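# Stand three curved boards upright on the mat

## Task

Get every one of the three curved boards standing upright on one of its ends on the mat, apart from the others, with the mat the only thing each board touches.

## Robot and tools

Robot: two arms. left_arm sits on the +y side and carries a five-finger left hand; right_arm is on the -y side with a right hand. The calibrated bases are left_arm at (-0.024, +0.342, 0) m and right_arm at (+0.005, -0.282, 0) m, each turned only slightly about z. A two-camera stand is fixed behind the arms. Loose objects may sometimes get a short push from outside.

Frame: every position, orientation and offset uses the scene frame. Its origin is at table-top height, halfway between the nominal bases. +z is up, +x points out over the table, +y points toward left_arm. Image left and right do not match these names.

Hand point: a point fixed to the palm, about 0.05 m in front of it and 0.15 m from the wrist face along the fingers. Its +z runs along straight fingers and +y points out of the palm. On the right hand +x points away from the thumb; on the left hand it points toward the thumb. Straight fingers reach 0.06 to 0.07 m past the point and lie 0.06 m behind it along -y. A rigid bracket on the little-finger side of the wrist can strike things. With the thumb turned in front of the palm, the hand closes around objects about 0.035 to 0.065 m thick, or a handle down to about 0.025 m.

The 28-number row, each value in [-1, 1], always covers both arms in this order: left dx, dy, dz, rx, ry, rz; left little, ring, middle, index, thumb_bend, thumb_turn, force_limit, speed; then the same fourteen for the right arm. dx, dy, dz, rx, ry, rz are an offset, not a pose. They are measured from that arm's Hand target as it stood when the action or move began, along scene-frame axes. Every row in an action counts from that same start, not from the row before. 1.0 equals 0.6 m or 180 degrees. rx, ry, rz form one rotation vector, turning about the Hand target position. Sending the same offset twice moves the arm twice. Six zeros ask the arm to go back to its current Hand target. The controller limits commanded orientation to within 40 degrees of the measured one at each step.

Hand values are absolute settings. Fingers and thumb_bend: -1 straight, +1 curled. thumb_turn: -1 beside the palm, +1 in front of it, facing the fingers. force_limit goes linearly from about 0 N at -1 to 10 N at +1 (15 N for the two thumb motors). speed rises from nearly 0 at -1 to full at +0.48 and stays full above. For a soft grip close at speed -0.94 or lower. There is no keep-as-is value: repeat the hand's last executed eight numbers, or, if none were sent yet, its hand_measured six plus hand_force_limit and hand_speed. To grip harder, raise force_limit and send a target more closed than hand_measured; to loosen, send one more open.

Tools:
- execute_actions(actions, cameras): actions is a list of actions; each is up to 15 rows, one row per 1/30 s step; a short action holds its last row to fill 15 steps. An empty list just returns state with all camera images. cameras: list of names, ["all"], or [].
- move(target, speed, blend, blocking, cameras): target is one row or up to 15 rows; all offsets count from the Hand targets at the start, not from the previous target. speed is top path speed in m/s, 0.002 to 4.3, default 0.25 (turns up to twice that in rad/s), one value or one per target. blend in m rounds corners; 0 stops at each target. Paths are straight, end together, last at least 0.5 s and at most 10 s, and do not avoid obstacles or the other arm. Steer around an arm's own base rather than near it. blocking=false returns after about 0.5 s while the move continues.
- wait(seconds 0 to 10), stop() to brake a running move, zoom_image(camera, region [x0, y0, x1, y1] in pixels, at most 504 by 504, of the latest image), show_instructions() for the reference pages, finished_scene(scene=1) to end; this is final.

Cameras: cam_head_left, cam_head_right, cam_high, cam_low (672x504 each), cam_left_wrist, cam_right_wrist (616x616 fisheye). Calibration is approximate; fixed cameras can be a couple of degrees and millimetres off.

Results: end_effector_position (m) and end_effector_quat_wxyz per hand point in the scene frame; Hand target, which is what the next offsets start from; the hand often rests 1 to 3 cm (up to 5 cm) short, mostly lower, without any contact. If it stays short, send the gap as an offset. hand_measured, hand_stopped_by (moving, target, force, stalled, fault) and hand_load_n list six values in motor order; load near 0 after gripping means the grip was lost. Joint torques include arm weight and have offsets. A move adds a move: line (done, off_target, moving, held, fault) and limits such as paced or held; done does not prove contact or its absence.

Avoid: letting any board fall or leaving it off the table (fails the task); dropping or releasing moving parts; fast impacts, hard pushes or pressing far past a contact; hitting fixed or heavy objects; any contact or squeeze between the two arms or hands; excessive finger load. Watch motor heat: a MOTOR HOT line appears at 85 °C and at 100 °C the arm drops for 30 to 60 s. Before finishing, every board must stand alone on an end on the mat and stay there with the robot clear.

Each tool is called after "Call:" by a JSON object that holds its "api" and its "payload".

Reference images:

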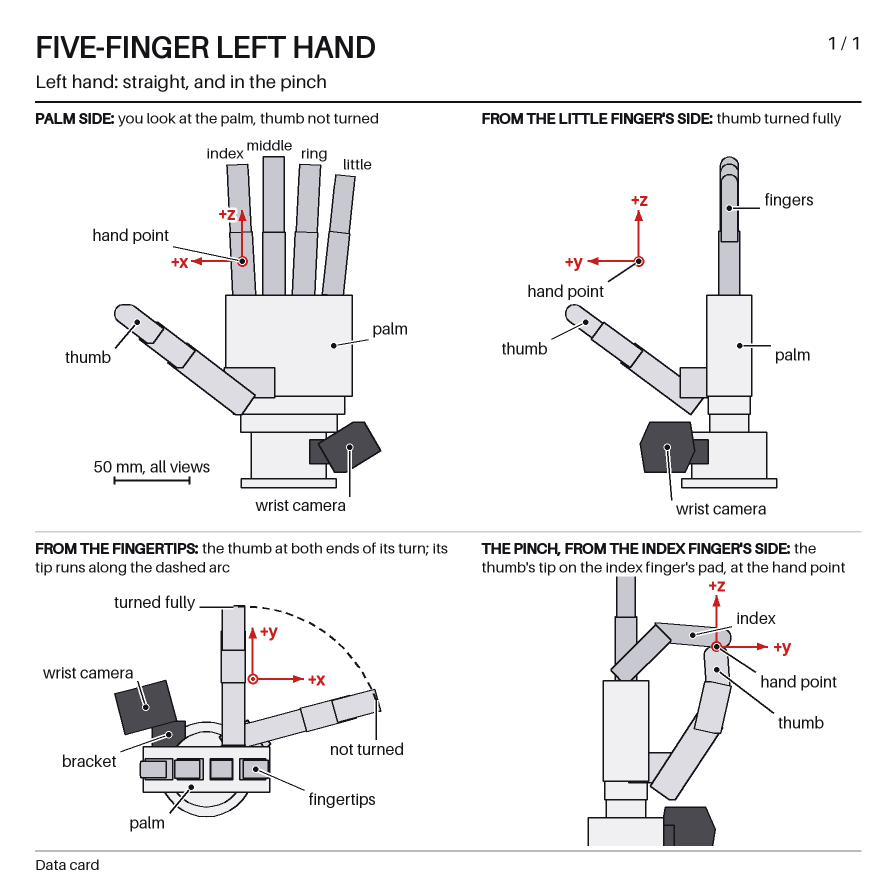

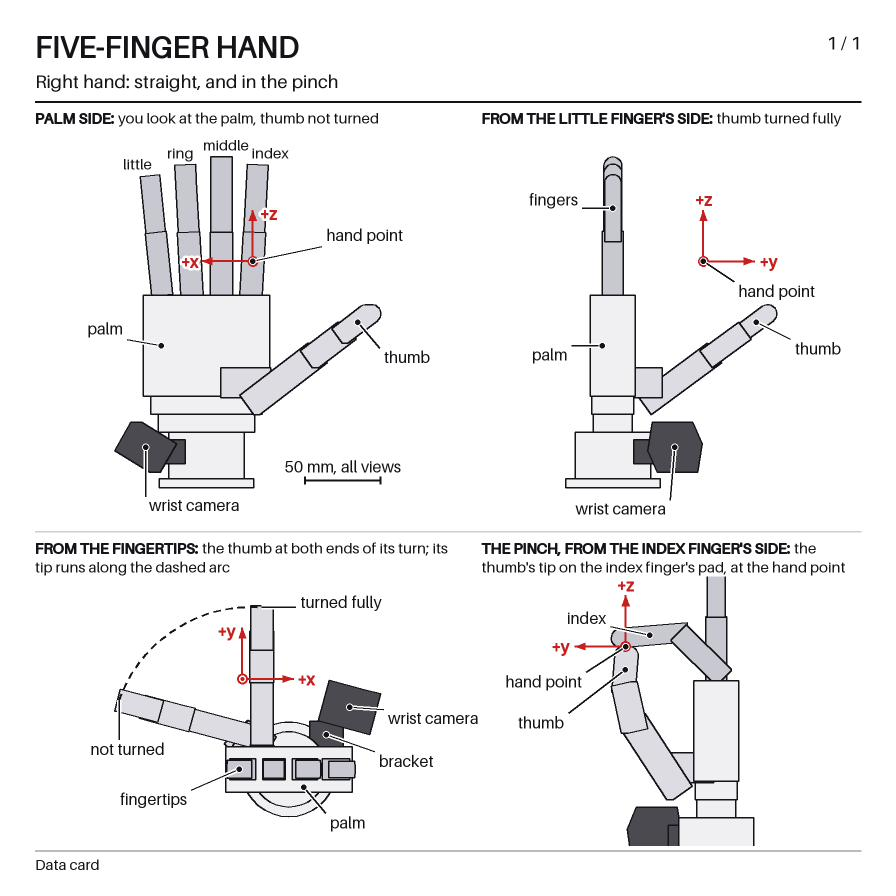

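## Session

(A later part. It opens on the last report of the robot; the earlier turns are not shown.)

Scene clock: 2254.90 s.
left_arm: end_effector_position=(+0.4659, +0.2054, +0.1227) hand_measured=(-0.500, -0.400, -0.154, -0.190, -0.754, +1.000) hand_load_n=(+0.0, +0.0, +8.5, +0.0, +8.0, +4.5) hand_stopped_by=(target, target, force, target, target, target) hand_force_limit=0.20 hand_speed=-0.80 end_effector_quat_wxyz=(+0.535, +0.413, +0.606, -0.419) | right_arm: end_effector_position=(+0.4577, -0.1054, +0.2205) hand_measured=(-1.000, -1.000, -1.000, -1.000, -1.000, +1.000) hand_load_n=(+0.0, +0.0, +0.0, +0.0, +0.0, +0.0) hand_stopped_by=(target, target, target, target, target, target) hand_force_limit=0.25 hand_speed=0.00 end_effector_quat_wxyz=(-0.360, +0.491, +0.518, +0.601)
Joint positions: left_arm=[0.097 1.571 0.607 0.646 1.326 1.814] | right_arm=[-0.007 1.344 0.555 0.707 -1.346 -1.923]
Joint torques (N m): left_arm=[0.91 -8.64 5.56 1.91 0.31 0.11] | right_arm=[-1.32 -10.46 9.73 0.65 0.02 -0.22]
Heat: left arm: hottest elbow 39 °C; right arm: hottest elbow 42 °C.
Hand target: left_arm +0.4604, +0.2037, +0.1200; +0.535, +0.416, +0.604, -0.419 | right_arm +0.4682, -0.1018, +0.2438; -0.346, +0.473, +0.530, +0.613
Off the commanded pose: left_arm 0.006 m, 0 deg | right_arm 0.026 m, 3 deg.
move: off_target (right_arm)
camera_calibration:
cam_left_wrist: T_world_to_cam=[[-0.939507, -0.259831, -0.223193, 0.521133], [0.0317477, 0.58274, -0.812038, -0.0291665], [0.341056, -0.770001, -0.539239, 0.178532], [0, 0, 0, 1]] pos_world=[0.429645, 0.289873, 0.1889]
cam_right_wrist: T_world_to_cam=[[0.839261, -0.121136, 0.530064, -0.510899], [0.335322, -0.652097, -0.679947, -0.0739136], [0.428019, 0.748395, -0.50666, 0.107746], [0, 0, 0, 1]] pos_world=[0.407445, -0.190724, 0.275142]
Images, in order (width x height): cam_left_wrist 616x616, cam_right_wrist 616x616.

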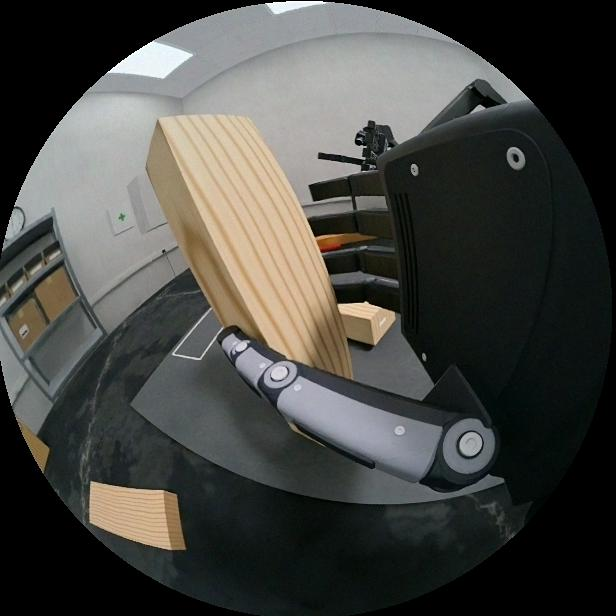

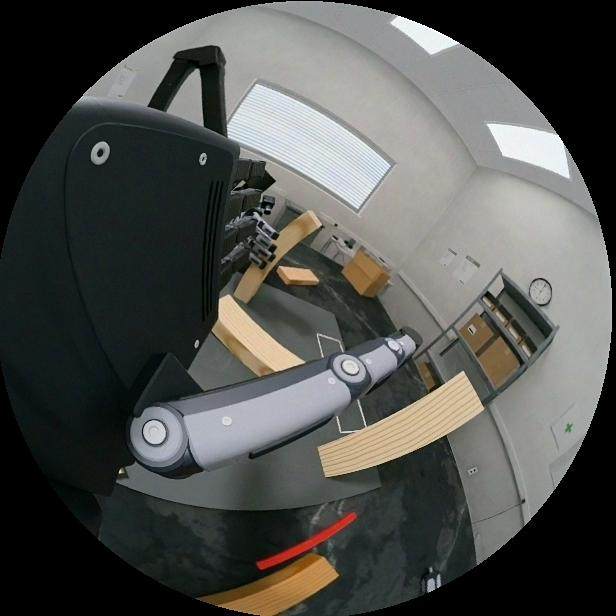

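Call:
{"api": "move", "payload": {"target": [0.005,0,0.022,0,0,0,-0.5,-0.4,0.1,-0.19,-0.75,1,0.2,-0.8,0,0,0,0,0,0,-1,-1,-1,-1,-1,1,0.25,0], "speed": 0.02, "cameras": ["cam_right_wrist","cam_left_wrist"]}}

Call:
{"api": "zoom_image", "payload": {"camera": "cam_right_wrist", "region": [225, 195, 345, 315]}}

Scene clock: 2300.93 s.
left_arm: end_effector_position=(+0.4644, +0.2055, +0.1244) hand_measured=(-0.500, -0.400, -0.154, -0.190, -0.754, +1.000) hand_load_n=(+0.0, +0.0, +8.5, +0.0, +8.5, +3.0) hand_stopped_by=(target, target, force, target, target, target) hand_force_limit=0.20 hand_speed=-0.80 end_effector_quat_wxyz=(+0.532, +0.410, +0.609, -0.421) | right_arm: end_effector_position=(+0.4577, -0.1054, +0.2205) hand_measured=(-1.000, -1.000, -1.000, -1.000, -1.000, +1.000) hand_load_n=(+0.0, +0.0, +0.0, +0.0, +0.0, +0.0) hand_stopped_by=(target, target, target, target, target, target) hand_force_limit=0.25 hand_speed=0.00 end_effector_quat_wxyz=(-0.360, +0.491, +0.518, +0.601)
Joint positions: left_arm=[0.097 1.558 0.607 0.62 1.324 1.814] | right_arm=[-0.007 1.344 0.555 0.707 -1.346 -1.923]
Joint torques (N m): left_arm=[0.79 -9.93 6.89 1.21 0.36 0.05] | right_arm=[-1.32 -10.46 9.74 0.65 0.01 -0.21]
Heat: left arm: hottest elbow 39 °C; right arm: hottest elbow 43 °C.
Hand target: left_arm +0.4634, +0.2037, +0.1331; +0.535, +0.416, +0.604, -0.419 | right_arm +0.4682, -0.1018, +0.2438; -0.346, +0.473, +0.530, +0.613
Off the commanded pose: left_arm 0.009 m, 1 deg | right_arm 0.026 m, 3 deg.
move: off_target (right_arm)
camera_calibration:
cam_left_wrist: T_world_to_cam=[[-0.941701, -0.261617, -0.211557, 0.520011], [0.0207065, 0.582531, -0.812544, -0.0224643], [0.335814, -0.769554, -0.543153, 0.182889], [0, 0, 0, 1]] pos_world=[0.428743, 0.289873, 0.191096]
cam_right_wrist: T_world_to_cam=[[0.839261, -0.121136, 0.530064, -0.510899], [0.335322, -0.652097, -0.679947, -0.0739136], [0.428019, 0.748395, -0.50666, 0.107746], [0, 0, 0, 1]] pos_world=[0.407445, -0.190724, 0.275142]
Images, in order (width x height): cam_left_wrist 616x616, cam_right_wrist 616x616.

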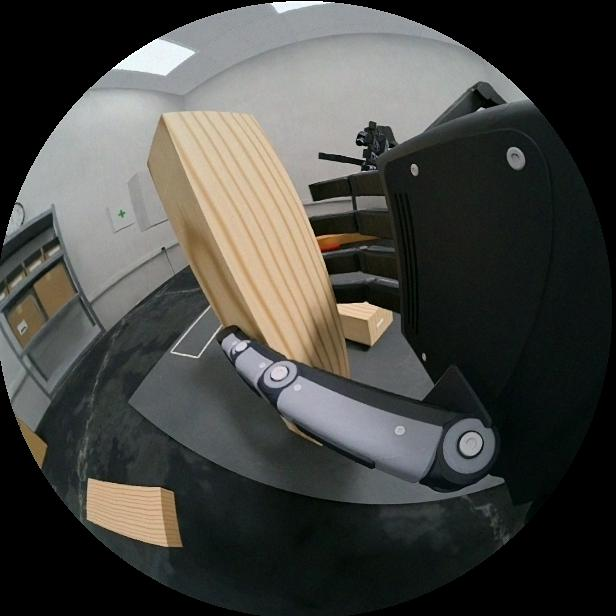

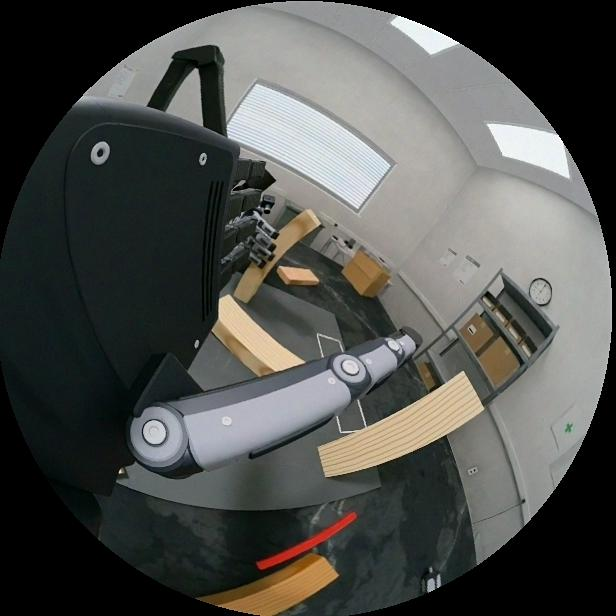

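Scaled by 4.200 from the camera's 616x616 image, which has a finer 880x880 frame.

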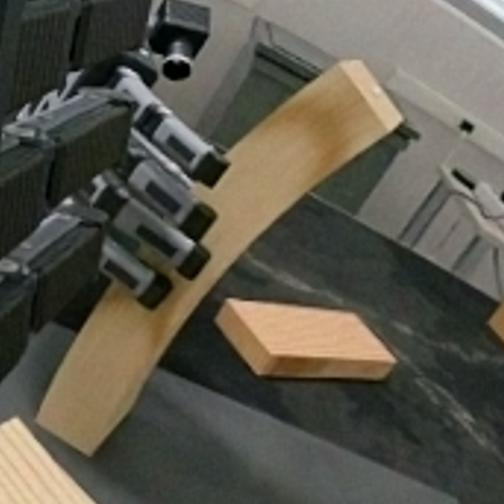

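Call:
{"api": "execute_actions", "payload": {"actions": [[[0,0,0,0,0,0,-0.7,-0.7,-1,-1,-1,1,0.2,0.5,0,0,0,0,0,0,-1,-1,-1,-1,-1,1,0.25,0]]], "cameras": ["cam_right_wrist","cam_left_wrist"]}}

Call:
{"api": "zoom_image", "payload": {"camera": "cam_right_wrist", "region": [225, 195, 345, 315]}}

Scene clock: 2308.27 s.
left_arm: end_effector_position=(+0.4644, +0.2055, +0.1312) hand_measured=(-0.700, -0.700, -1.000, -1.000, -1.000, +1.000) hand_load_n=(+0.0, +0.0, +0.0, +0.0, +0.0, +0.0) hand_stopped_by=(target, target, target, target, target, target) hand_force_limit=0.20 hand_speed=0.50 end_effector_quat_wxyz=(+0.536, +0.414, +0.606, -0.418) | right_arm: end_effector_position=(+0.4577, -0.1054, +0.2205) hand_measured=(-1.000, -1.000, -1.000, -1.000, -1.000, +1.000) hand_load_n=(+0.0, +0.0, +0.0, +0.0, -0.5, +0.0) hand_stopped_by=(target, target, target, target, target, target) hand_force_limit=0.25 hand_speed=0.00 end_effector_quat_wxyz=(-0.360, +0.491, +0.518, +0.601)
Joint positions: left_arm=[0.097 1.543 0.607 0.62 1.324 1.814] | right_arm=[-0.007 1.344 0.555 0.707 -1.346 -1.923]
Joint torques (N m): left_arm=[0.91 -8.53 7.04 1.1 0.35 0.06] | right_arm=[-1.38 -10.46 9.74 0.65 0.01 -0.21]
Heat: left arm: hottest elbow 39 °C; right arm: hottest elbow 43 °C.
Hand target: left_arm +0.4634, +0.2037, +0.1331; +0.535, +0.416, +0.604, -0.419 | right_arm +0.4682, -0.1018, +0.2438; -0.346, +0.473, +0.530, +0.613
Off the commanded pose: left_arm 0.003 m, 0 deg | right_arm 0.026 m, 3 deg.
Step readings (end_effector_position of left_arm | right_arm):
0: (+0.4644, +0.2055, +0.1244) | (+0.4577, -0.1054, +0.2205)
1: (+0.4644, +0.2055, +0.1244) | (+0.4577, -0.1054, +0.2205)
2: (+0.4644, +0.2055, +0.1244) | (+0.4577, -0.1054, +0.2205)
4: (+0.4645, +0.2056, +0.1253) | (+0.4577, -0.1054, +0.2205)
8: (+0.4645, +0.2056, +0.1300) | (+0.4577, -0.1054, +0.2205)
15: (+0.4644, +0.2055, +0.1312) | (+0.4577, -0.1054, +0.2205)
camera_calibration:
cam_left_wrist: T_world_to_cam=[[-0.938447, -0.261397, -0.225808, 0.521737], [0.0327479, 0.583441, -0.811495, -0.0228837], [0.343869, -0.768939, -0.538968, 0.182123], [0, 0, 0, 1]] pos_world=[0.427745, 0.289773, 0.197401]
cam_right_wrist: T_world_to_cam=[[0.839261, -0.121136, 0.530064, -0.510899], [0.335322, -0.652097, -0.679947, -0.0739136], [0.428019, 0.748395, -0.50666, 0.107746], [0, 0, 0, 1]] pos_world=[0.407445, -0.190724, 0.275142]
Images, in order (width x height): cam_left_wrist 616x616, cam_right_wrist 616x616.

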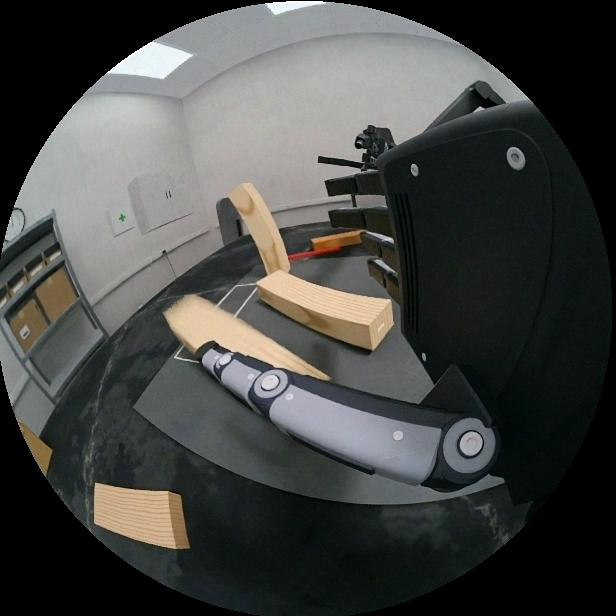

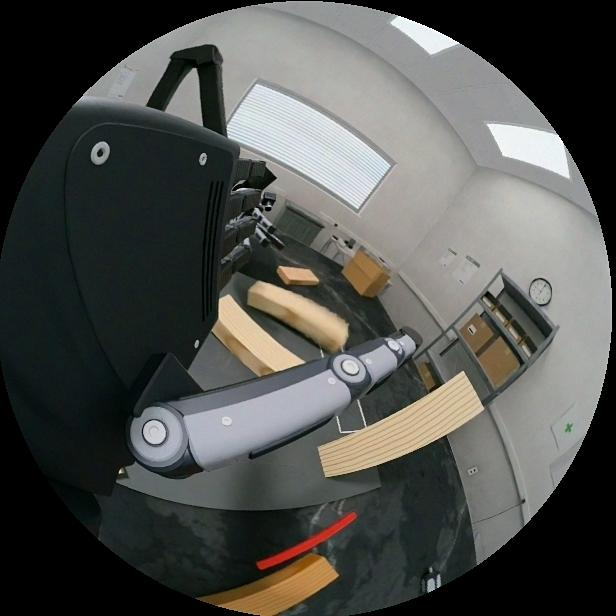

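Scaled by 4.200 from the camera's 616x616 image, which has a finer 880x880 frame.

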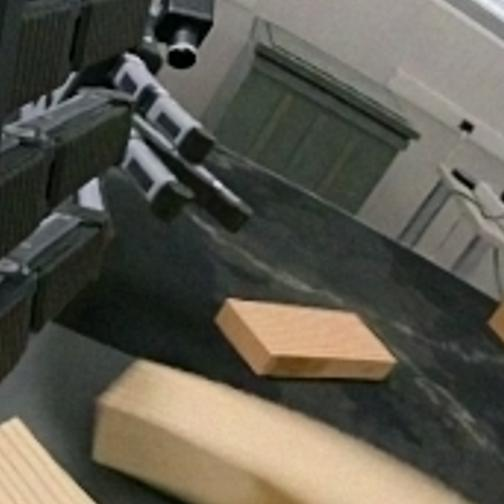

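Call:
{"api": "execute_actions", "payload": {"actions": [], "cameras": ["cam_left_wrist","cam_high","cam_head_left","cam_right_wrist"]}}

Scene clock: 2340.97 s.
left_arm: end_effector_position=(+0.4644, +0.2055, +0.1312) hand_measured=(-0.700, -0.700, -1.000, -1.000, -1.000, +1.000) hand_load_n=(+0.0, +0.0, +0.0, +0.0, +0.0, +0.5) hand_stopped_by=(target, target, target, target, target, target) hand_force_limit=0.20 hand_speed=0.50 end_effector_quat_wxyz=(+0.536, +0.414, +0.606, -0.418) | right_arm: end_effector_position=(+0.4577, -0.1054, +0.2205) hand_measured=(-1.000, -1.000, -1.000, -1.000, -1.000, +1.000) hand_load_n=(+0.0, +0.0, +0.0, +0.0, +0.0, +0.5) hand_stopped_by=(target, target, target, target, target, target) hand_force_limit=0.25 hand_speed=0.00 end_effector_quat_wxyz=(-0.360, +0.491, +0.518, +0.601)
Joint positions: left_arm=[0.097 1.543 0.607 0.62 1.324 1.814] | right_arm=[-0.007 1.344 0.555 0.707 -1.346 -1.923]
Joint velocities: within noise
Joint torques (N m): left_arm=[0.79 -8.76 7.01 1.11 0.35 0.06] | right_arm=[-1.38 -10.46 9.74 0.65 0.01 -0.21]
Motor temperatures (°C): left_arm=[28 30 39 28 28 29] | right_arm=[27 35 43 28 28 28]
Heat: left arm: hottest elbow 39 °C; right arm: hottest elbow 43 °C.
Hand target: left_arm +0.4634, +0.2037, +0.1331; +0.535, +0.416, +0.604, -0.419 | right_arm +0.4682, -0.1018, +0.2438; -0.346, +0.473, +0.530, +0.613
Off the commanded pose: left_arm 0.003 m, 0 deg | right_arm 0.026 m, 3 deg.
camera_calibration:
cam_left_wrist: T_world_to_cam=[[-0.938447, -0.261397, -0.225808, 0.521737], [0.0327479, 0.583441, -0.811495, -0.0228837], [0.343869, -0.768939, -0.538968, 0.182123], [0, 0, 0, 1]] pos_world=[0.427745, 0.289773, 0.197401]
cam_right_wrist: T_world_to_cam=[[0.839261, -0.121136, 0.530064, -0.510899], [0.335322, -0.652097, -0.679947, -0.0739136], [0.428019, 0.748395, -0.50666, 0.107746], [0, 0, 0, 1]] pos_world=[0.407445, -0.190724, 0.275142]
Images, in order (width x height): cam_head_left 672x504, cam_high 672x504, cam_left_wrist 616x616, cam_right_wrist 616x616.

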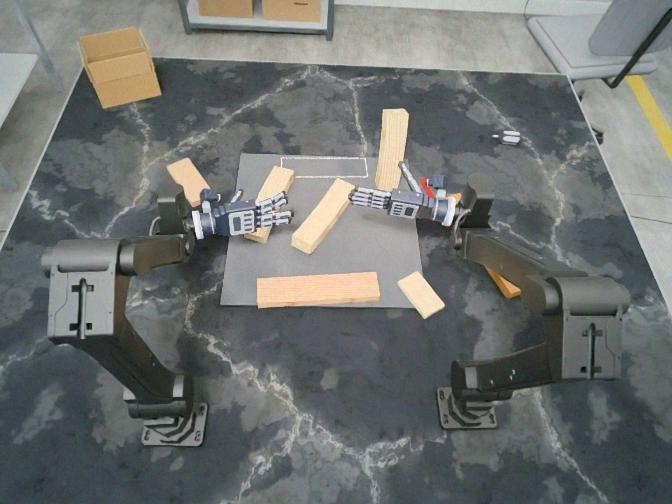

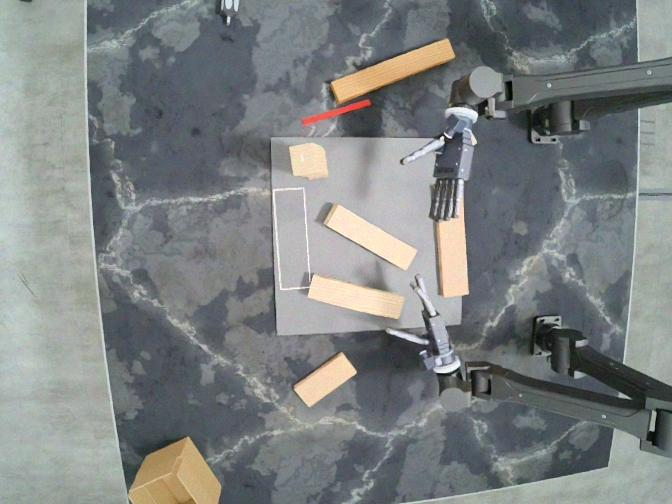

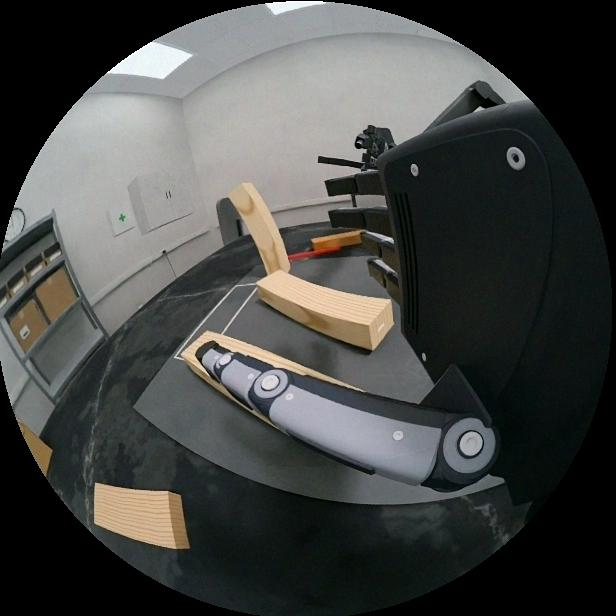

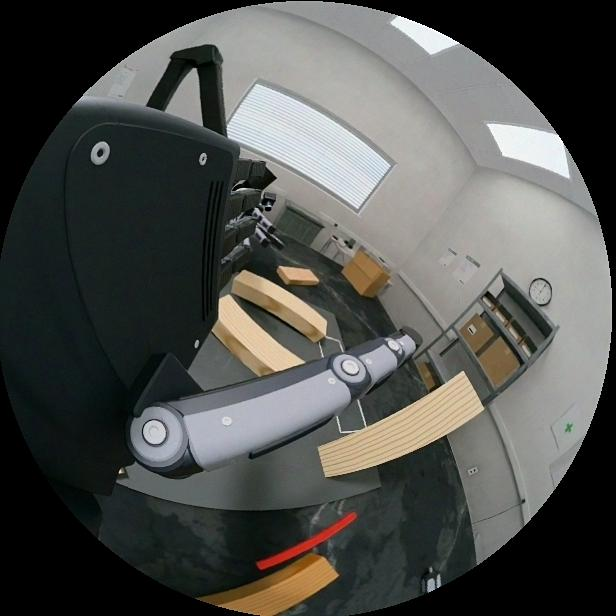

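Call:
{"api": "move", "payload": {"target": [[-0.02,0.03,0.22,0,0,0,-0.7,-0.7,-1,-1,-1,1,0.2,0.5,0,0,0,0,0,0,-1,-1,-1,-1,-1,1,0.25,0],[0.15,0.03,0.17,0.1045,0.4594,0.0399,-1,-1,-1,-1,-1,1,0.2,0.5,0,0,0,0,0,0,-1,-1,-1,-1,-1,1,0.25,0]], "speed": 0.3, "blend": [0.03,0], "cameras": ["cam_left_wrist","cam_high","cam_head_left","cam_head_right","cam_right_wrist"]}}

Scene clock: 2395.43 s.
left_arm: end_effector_position=(+0.5433, +0.2276, +0.2269) hand_measured=(-1.000, -1.000, -1.000, -1.000, -1.000, +1.000) hand_load_n=(-0.5, +0.0, +0.0, +0.0, +0.0, +0.0) hand_stopped_by=(target, target, target, target, target, target) hand_force_limit=0.20 hand_speed=0.50 end_effector_quat_wxyz=(+0.004, +0.049, +0.888, -0.457) | right_arm: end_effector_position=(+0.4577, -0.1054, +0.2205) hand_measured=(-1.000, -1.000, -1.000, -1.000, -1.000, +1.000) hand_load_n=(+0.0, +0.0, +0.0, +0.0, +0.0, +0.5) hand_stopped_by=(target, target, target, target, target, target) hand_force_limit=0.25 hand_speed=0.00 end_effector_quat_wxyz=(-0.360, +0.491, +0.518, +0.601)
Joint positions: left_arm=[0.033 1.946 1.963 -1.665 0.947 1.73] | right_arm=[-0.007 1.344 0.555 0.707 -1.346 -1.923]
Joint torques (N m): left_arm=[0.09 -15.09 13.65 -0.25 0.56 -0.13] | right_arm=[-1.38 -10.46 9.74 0.64 0.01 -0.21]
Heat: left arm: hottest elbow 40 °C; right arm: hottest elbow 43 °C.
Hand target: left_arm +0.5534, +0.2219, +0.2351; -0.041, +0.076, +0.883, -0.461 | right_arm +0.4682, -0.1018, +0.2438; -0.346, +0.473, +0.530, +0.613
Off the commanded pose: left_arm 0.014 m, 6 deg | right_arm 0.026 m, 3 deg.
joint sent to its limit (left arm) — joint 4 (wrist pitch), lower limit. The joint targets are off in orientation, not in position.
move: off_target (left_arm, right_arm); target 2's new numbers were sent with left_arm's hand 0.014 m and 6 deg from that target
camera_calibration:
cam_left_wrist: T_world_to_cam=[[-0.373085, -0.513038, 0.773046, 0.146675], [-0.790323, 0.612186, 0.0248594, 0.290135], [-0.486002, -0.601681, -0.633863, 0.657889], [0, 0, 0, 1]] pos_world=[0.603758, 0.293473, 0.296412]
cam_right_wrist: T_world_to_cam=[[0.839261, -0.121136, 0.530064, -0.510899], [0.335322, -0.652097, -0.679947, -0.0739136], [0.428019, 0.748395, -0.50666, 0.107746], [0, 0, 0, 1]] pos_world=[0.407445, -0.190724, 0.275142]
Images, in order (width x height): cam_head_left 672x504, cam_head_right 672x504, cam_high 672x504, cam_left_wrist 616x616, cam_right_wrist 616x616.

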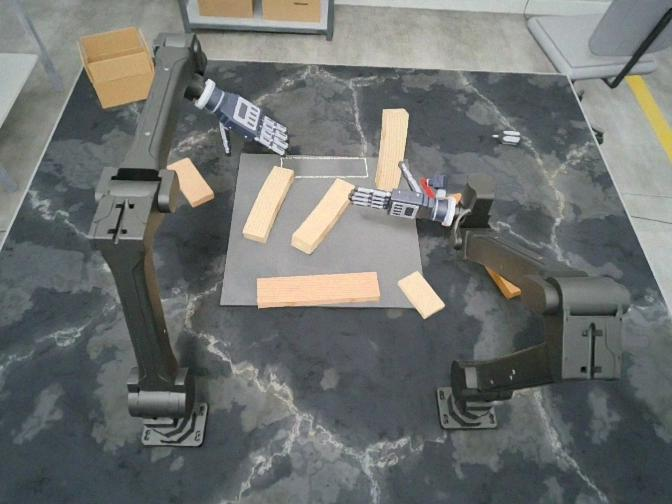

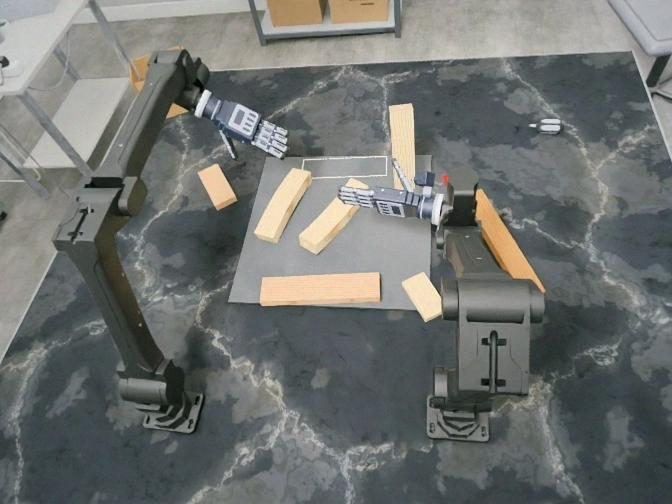

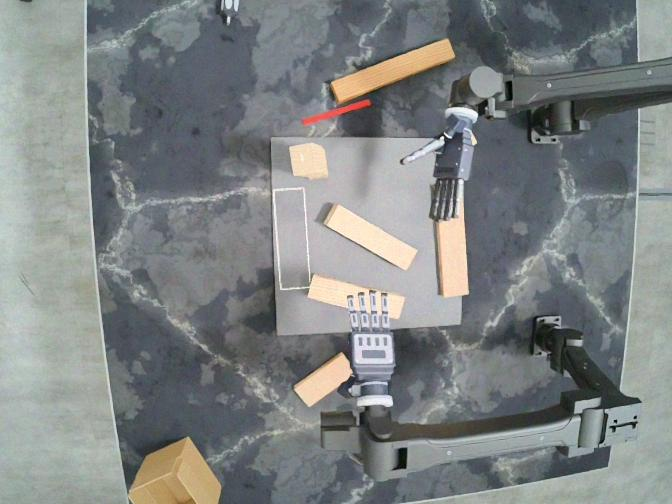

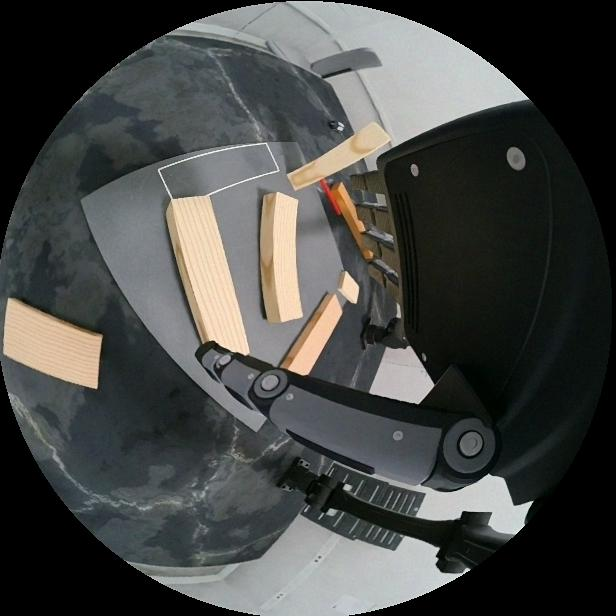

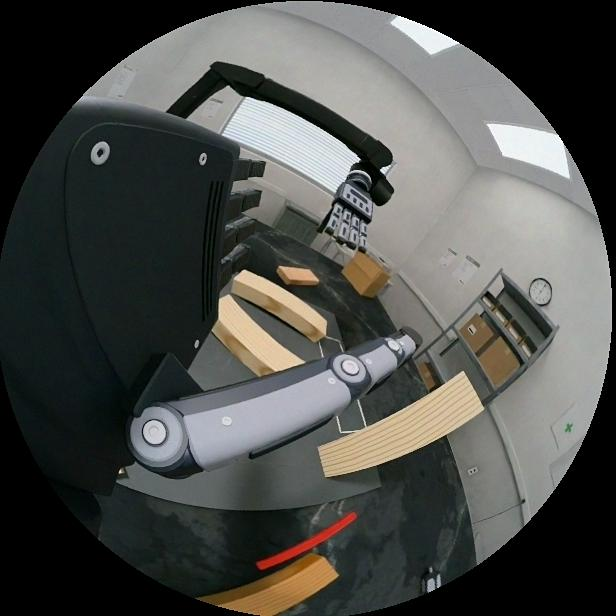

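Call:
{"api": "zoom_image", "payload": {"camera": "cam_left_wrist", "region": [140, 170, 320, 380]}}

Call:
{"api": "zoom_image", "payload": {"camera": "cam_head_left", "region": [230, 150, 370, 260]}}

Call:
{"api": "zoom_image", "payload": {"camera": "cam_head_right", "region": [230, 150, 370, 260]}}

Scaled by 2.400 from the camera's 616x616 image, which has a finer 880x880 frame.

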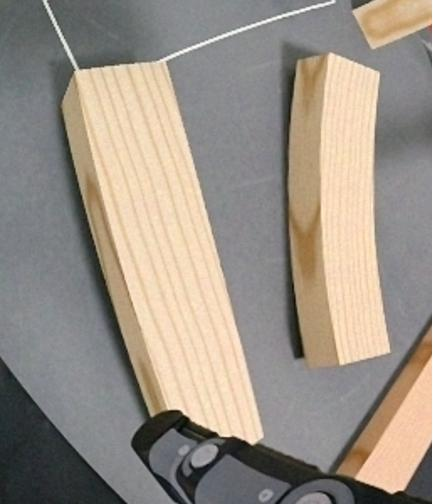

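Scaled by 3.600 from the camera's 672x504 image, which has a finer 960x720 frame.

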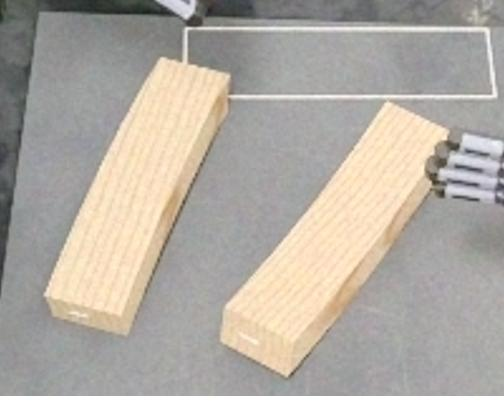

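Scaled by 3.600 from the camera's 672x504 image, which has a finer 960x720 frame.

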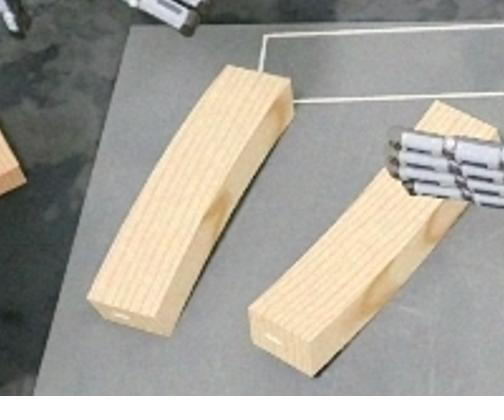

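Call:
{"api": "move", "payload": {"target": [0.006,-0.0515,-0.192,0,0,-0.04,-1,-1,-1,-1,-1,1,0.2,0.5,0,0,0,0,0,0,-1,-1,-1,-1,-1,1,0.25,0], "speed": 0.15, "cameras": ["cam_left_wrist","cam_high","cam_head_left","cam_right_wrist"]}}

Call:
{"api": "zoom_image", "payload": {"camera": "cam_high", "region": [280, 250, 440, 400]}}

Scene clock: 2429.23 s.
left_arm: end_effector_position=(+0.5527, +0.1958, +0.1218) hand_measured=(-1.000, -1.000, -1.000, -1.000, -1.000, +1.000) hand_load_n=(+0.0, +0.0, +0.0, +0.0, +0.0, +0.0) hand_stopped_by=(target, target, target, target, target, target) hand_force_limit=0.20 hand_speed=0.50 end_effector_quat_wxyz=(-0.053, +0.114, +0.881, -0.455) | right_arm: end_effector_position=(+0.4577, -0.1054, +0.2205) hand_measured=(-1.000, -1.000, -1.000, -1.000, -1.000, +1.000) hand_load_n=(+0.0, +0.0, +0.0, +0.0, +0.0, +0.0) hand_stopped_by=(target, target, target, target, target, target) hand_force_limit=0.25 hand_speed=0.00 end_effector_quat_wxyz=(-0.360, +0.491, +0.518, +0.601)
Joint positions: left_arm=[-0.031 2.125 1.963 -1.669 0.927 1.906] | right_arm=[-0.007 1.344 0.555 0.707 -1.346 -1.923]
Joint torques (N m): left_arm=[0.44 -17.14 10.69 -0.39 0.5 0.09] | right_arm=[-1.32 -10.46 9.74 0.64 0.01 -0.21]
Heat: left arm: hottest elbow 42 °C; right arm: hottest elbow 43 °C.
Hand target: left_arm +0.5570, +0.1908, +0.1200; -0.070, +0.132, +0.877, -0.457 | right_arm +0.4682, -0.1018, +0.2438; -0.346, +0.473, +0.530, +0.613
Off the commanded pose: left_arm 0.007 m, 3 deg | right_arm 0.026 m, 3 deg.
joint sent to its limit (left arm) — joint 4 (wrist pitch), lower limit. The joint targets still meet the commanded pose.
move: off_target (left_arm, right_arm)
camera_calibration:
cam_left_wrist: T_world_to_cam=[[-0.422278, -0.44767, 0.788209, 0.227636], [-0.674453, 0.736133, 0.0567592, 0.227395], [-0.605636, -0.507641, -0.612785, 0.621826], [0, 0, 0, 1]] pos_world=[0.626093, 0.250177, 0.188714]
cam_right_wrist: T_world_to_cam=[[0.839261, -0.121136, 0.530064, -0.510899], [0.335322, -0.652097, -0.679947, -0.0739136], [0.428019, 0.748395, -0.50666, 0.107746], [0, 0, 0, 1]] pos_world=[0.407445, -0.190724, 0.275142]
Images, in order (width x height): cam_head_left 672x504, cam_high 672x504, cam_left_wrist 616x616, cam_right_wrist 616x616.

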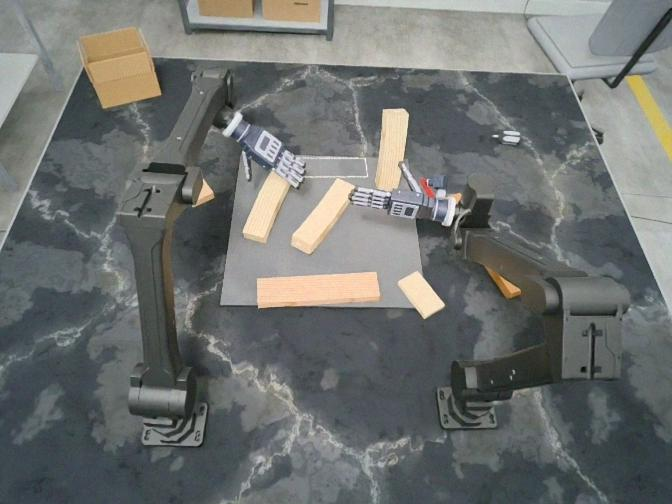

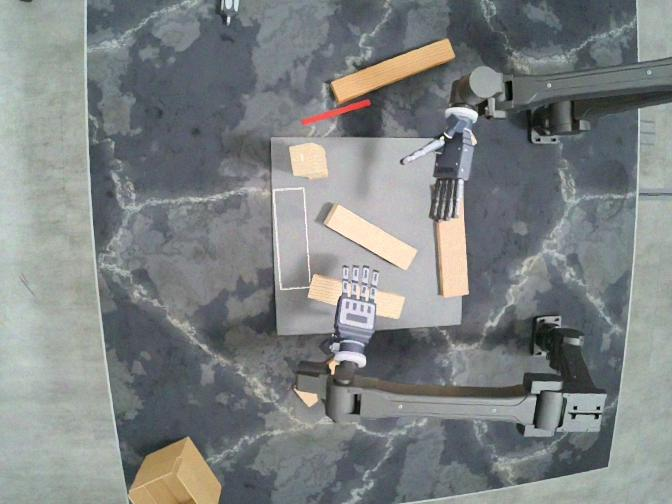

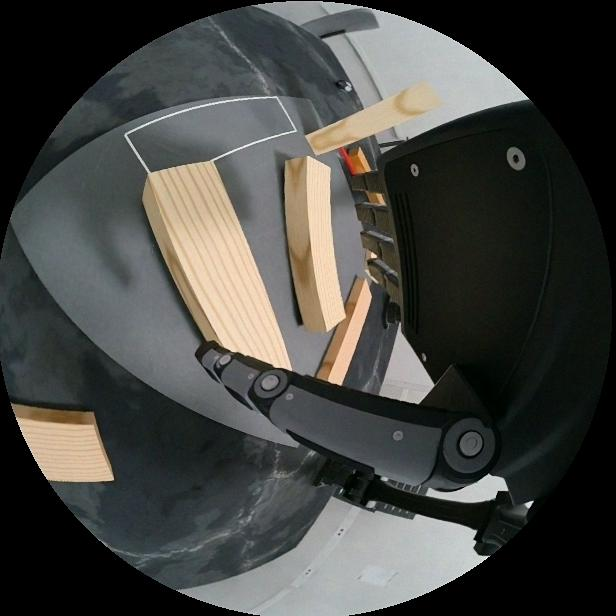

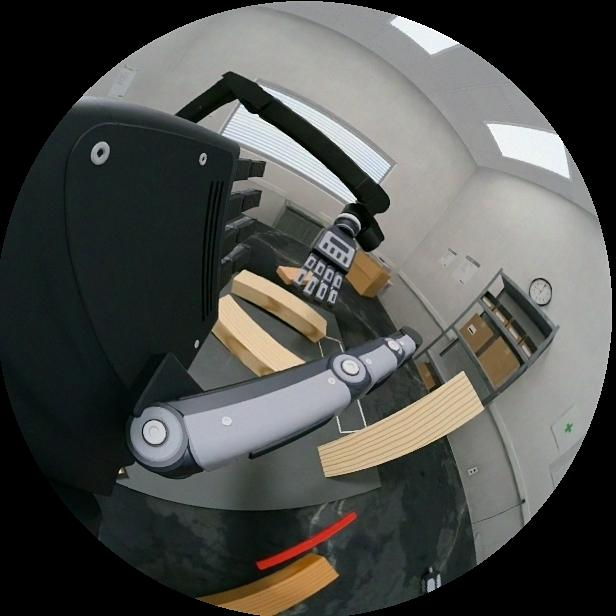

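Scaled by 3.150 from the camera's 672x504 image, which has a finer 960x720 frame.

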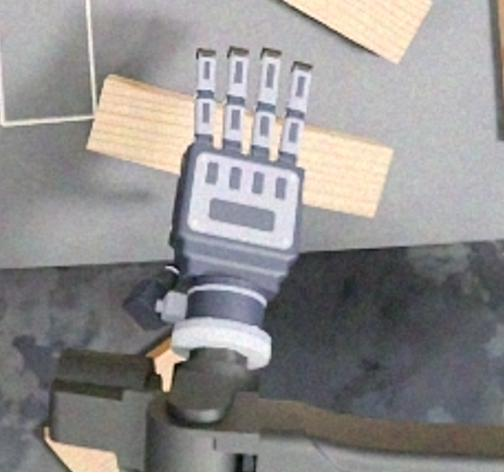

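Call:
{"api": "move", "payload": {"target": [-0.0037,-0.0022,-0.075,0,0,-0.0139,-1,-1,-1,-1,-1,1,0.2,0.5,0,0,0,0,0,0,-1,-1,-1,-1,-1,1,0.25,0], "speed": 0.12, "cameras": ["cam_left_wrist","cam_high","cam_head_left","cam_right_wrist","cam_head_right"]}}

Call:
{"api": "zoom_image", "payload": {"camera": "cam_high", "region": [290, 250, 420, 350]}}

Call:
{"api": "zoom_image", "payload": {"camera": "cam_head_right", "region": [220, 140, 360, 260]}}

Call:
{"api": "zoom_image", "payload": {"camera": "cam_right_wrist", "region": [220, 230, 360, 370]}}

Scene clock: 2460.43 s.
left_arm: end_effector_position=(+0.5551, +0.1958, +0.0808) hand_measured=(-1.000, -1.000, -1.000, -1.000, -1.000, +1.000) hand_load_n=(+0.0, +0.0, +0.0, +0.0, +0.5, +0.5) hand_stopped_by=(target, target, target, target, target, target) hand_force_limit=0.20 hand_speed=0.50 end_effector_quat_wxyz=(-0.065, +0.139, +0.877, -0.455) | right_arm: end_effector_position=(+0.4577, -0.1054, +0.2205) hand_measured=(-1.000, -1.000, -1.000, -1.000, -1.000, +1.000) hand_load_n=(+0.0, +0.0, +0.0, +0.0, +0.0, +0.0) hand_stopped_by=(target, target, target, target, target, target) hand_force_limit=0.25 hand_speed=0.00 end_effector_quat_wxyz=(-0.360, +0.491, +0.518, +0.601)
Joint positions: left_arm=[-0.035 2.191 1.963 -1.669 0.914 1.99] | right_arm=[-0.007 1.344 0.555 0.707 -1.346 -1.923]
Joint torques (N m): left_arm=[0.09 -17.67 9.55 -0.47 0.49 0.12] | right_arm=[-1.38 -10.46 9.74 0.65 0.01 -0.21]
Heat: left arm: hottest elbow 42 °C; right arm: hottest elbow 44 °C.
Hand target: left_arm +0.5548, +0.1895, +0.0749; -0.080, +0.151, +0.874, -0.456 | right_arm +0.4682, -0.1018, +0.2438; -0.346, +0.473, +0.530, +0.613
Off the commanded pose: left_arm 0.009 m, 2 deg | right_arm 0.026 m, 3 deg.
joint sent to its limit (left arm) — joint 4 (wrist pitch), lower limit. The joint targets still meet the commanded pose.
move: off_target (right_arm)
camera_calibration:
cam_left_wrist: T_world_to_cam=[[-0.447213, -0.42149, 0.78889, 0.269608], [-0.63169, 0.773264, 0.0550435, 0.200505], [-0.633221, -0.473718, -0.612065, 0.606866], [0, 0, 0, 1]] pos_world=[0.631509, 0.246077, 0.147713]
cam_right_wrist: T_world_to_cam=[[0.839261, -0.121136, 0.530064, -0.510899], [0.335322, -0.652097, -0.679947, -0.0739136], [0.428019, 0.748395, -0.50666, 0.107746], [0, 0, 0, 1]] pos_world=[0.407445, -0.190724, 0.275142]
Images, in order (width x height): cam_head_left 672x504, cam_head_right 672x504, cam_high 672x504, cam_left_wrist 616x616, cam_right_wrist 616x616.

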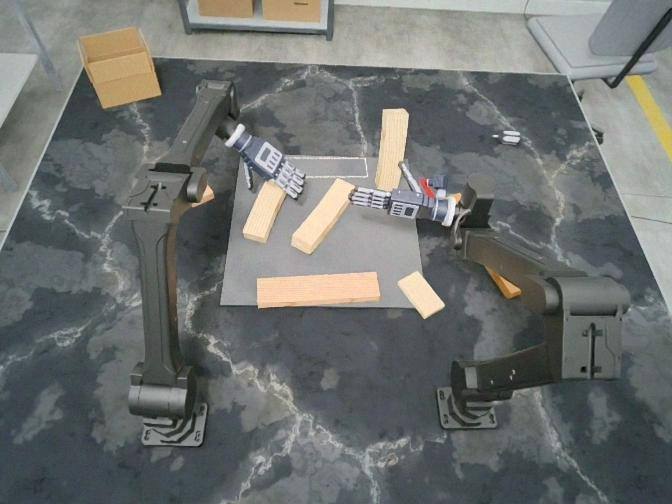

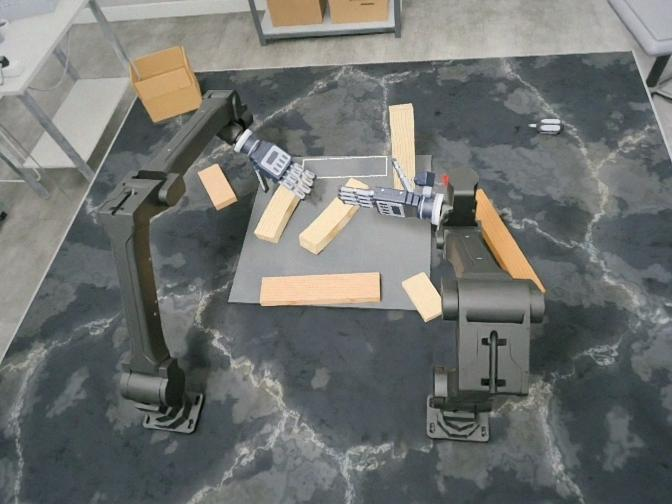

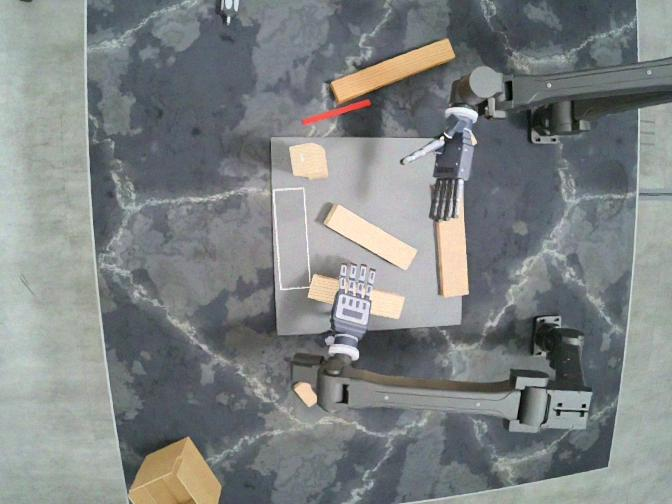

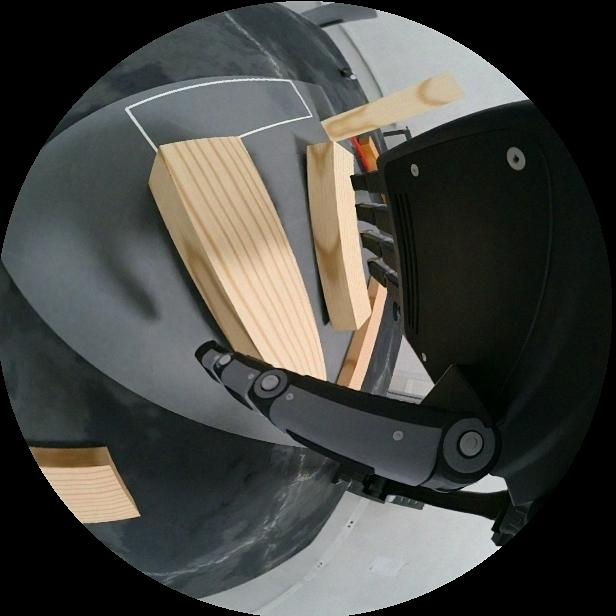

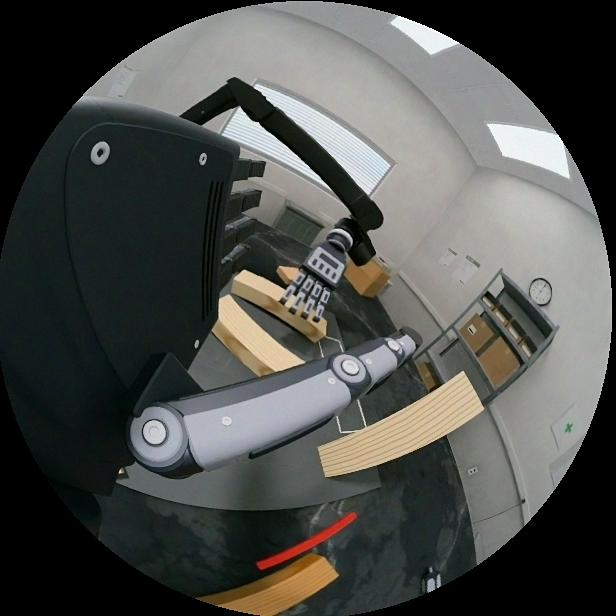

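Scaled by 3.877 from the camera's 672x504 image, which has a finer 960x720 frame.

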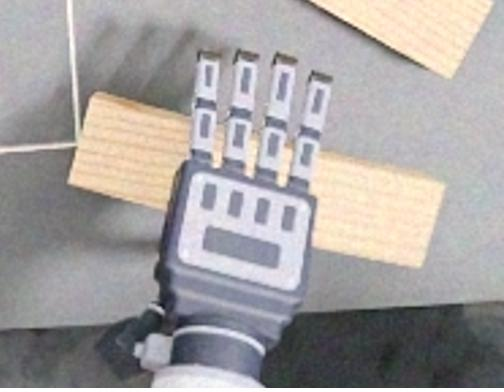

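Scaled by 3.600 from the camera's 672x504 image, which has a finer 960x720 frame.

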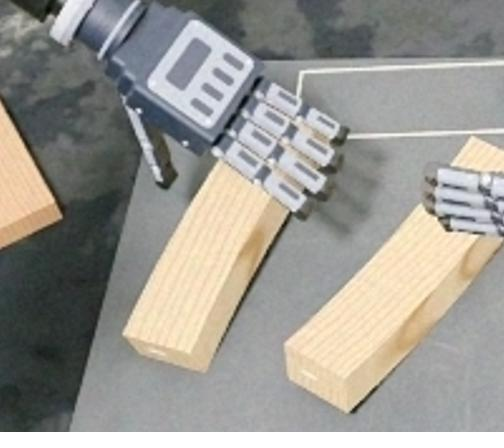

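Scaled by 3.600 from the camera's 616x616 image, which has a finer 880x880 frame.

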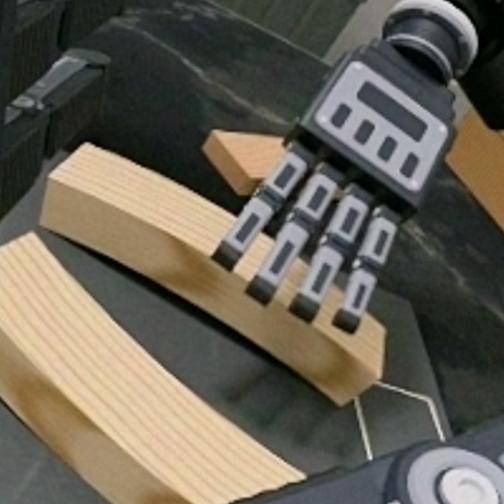

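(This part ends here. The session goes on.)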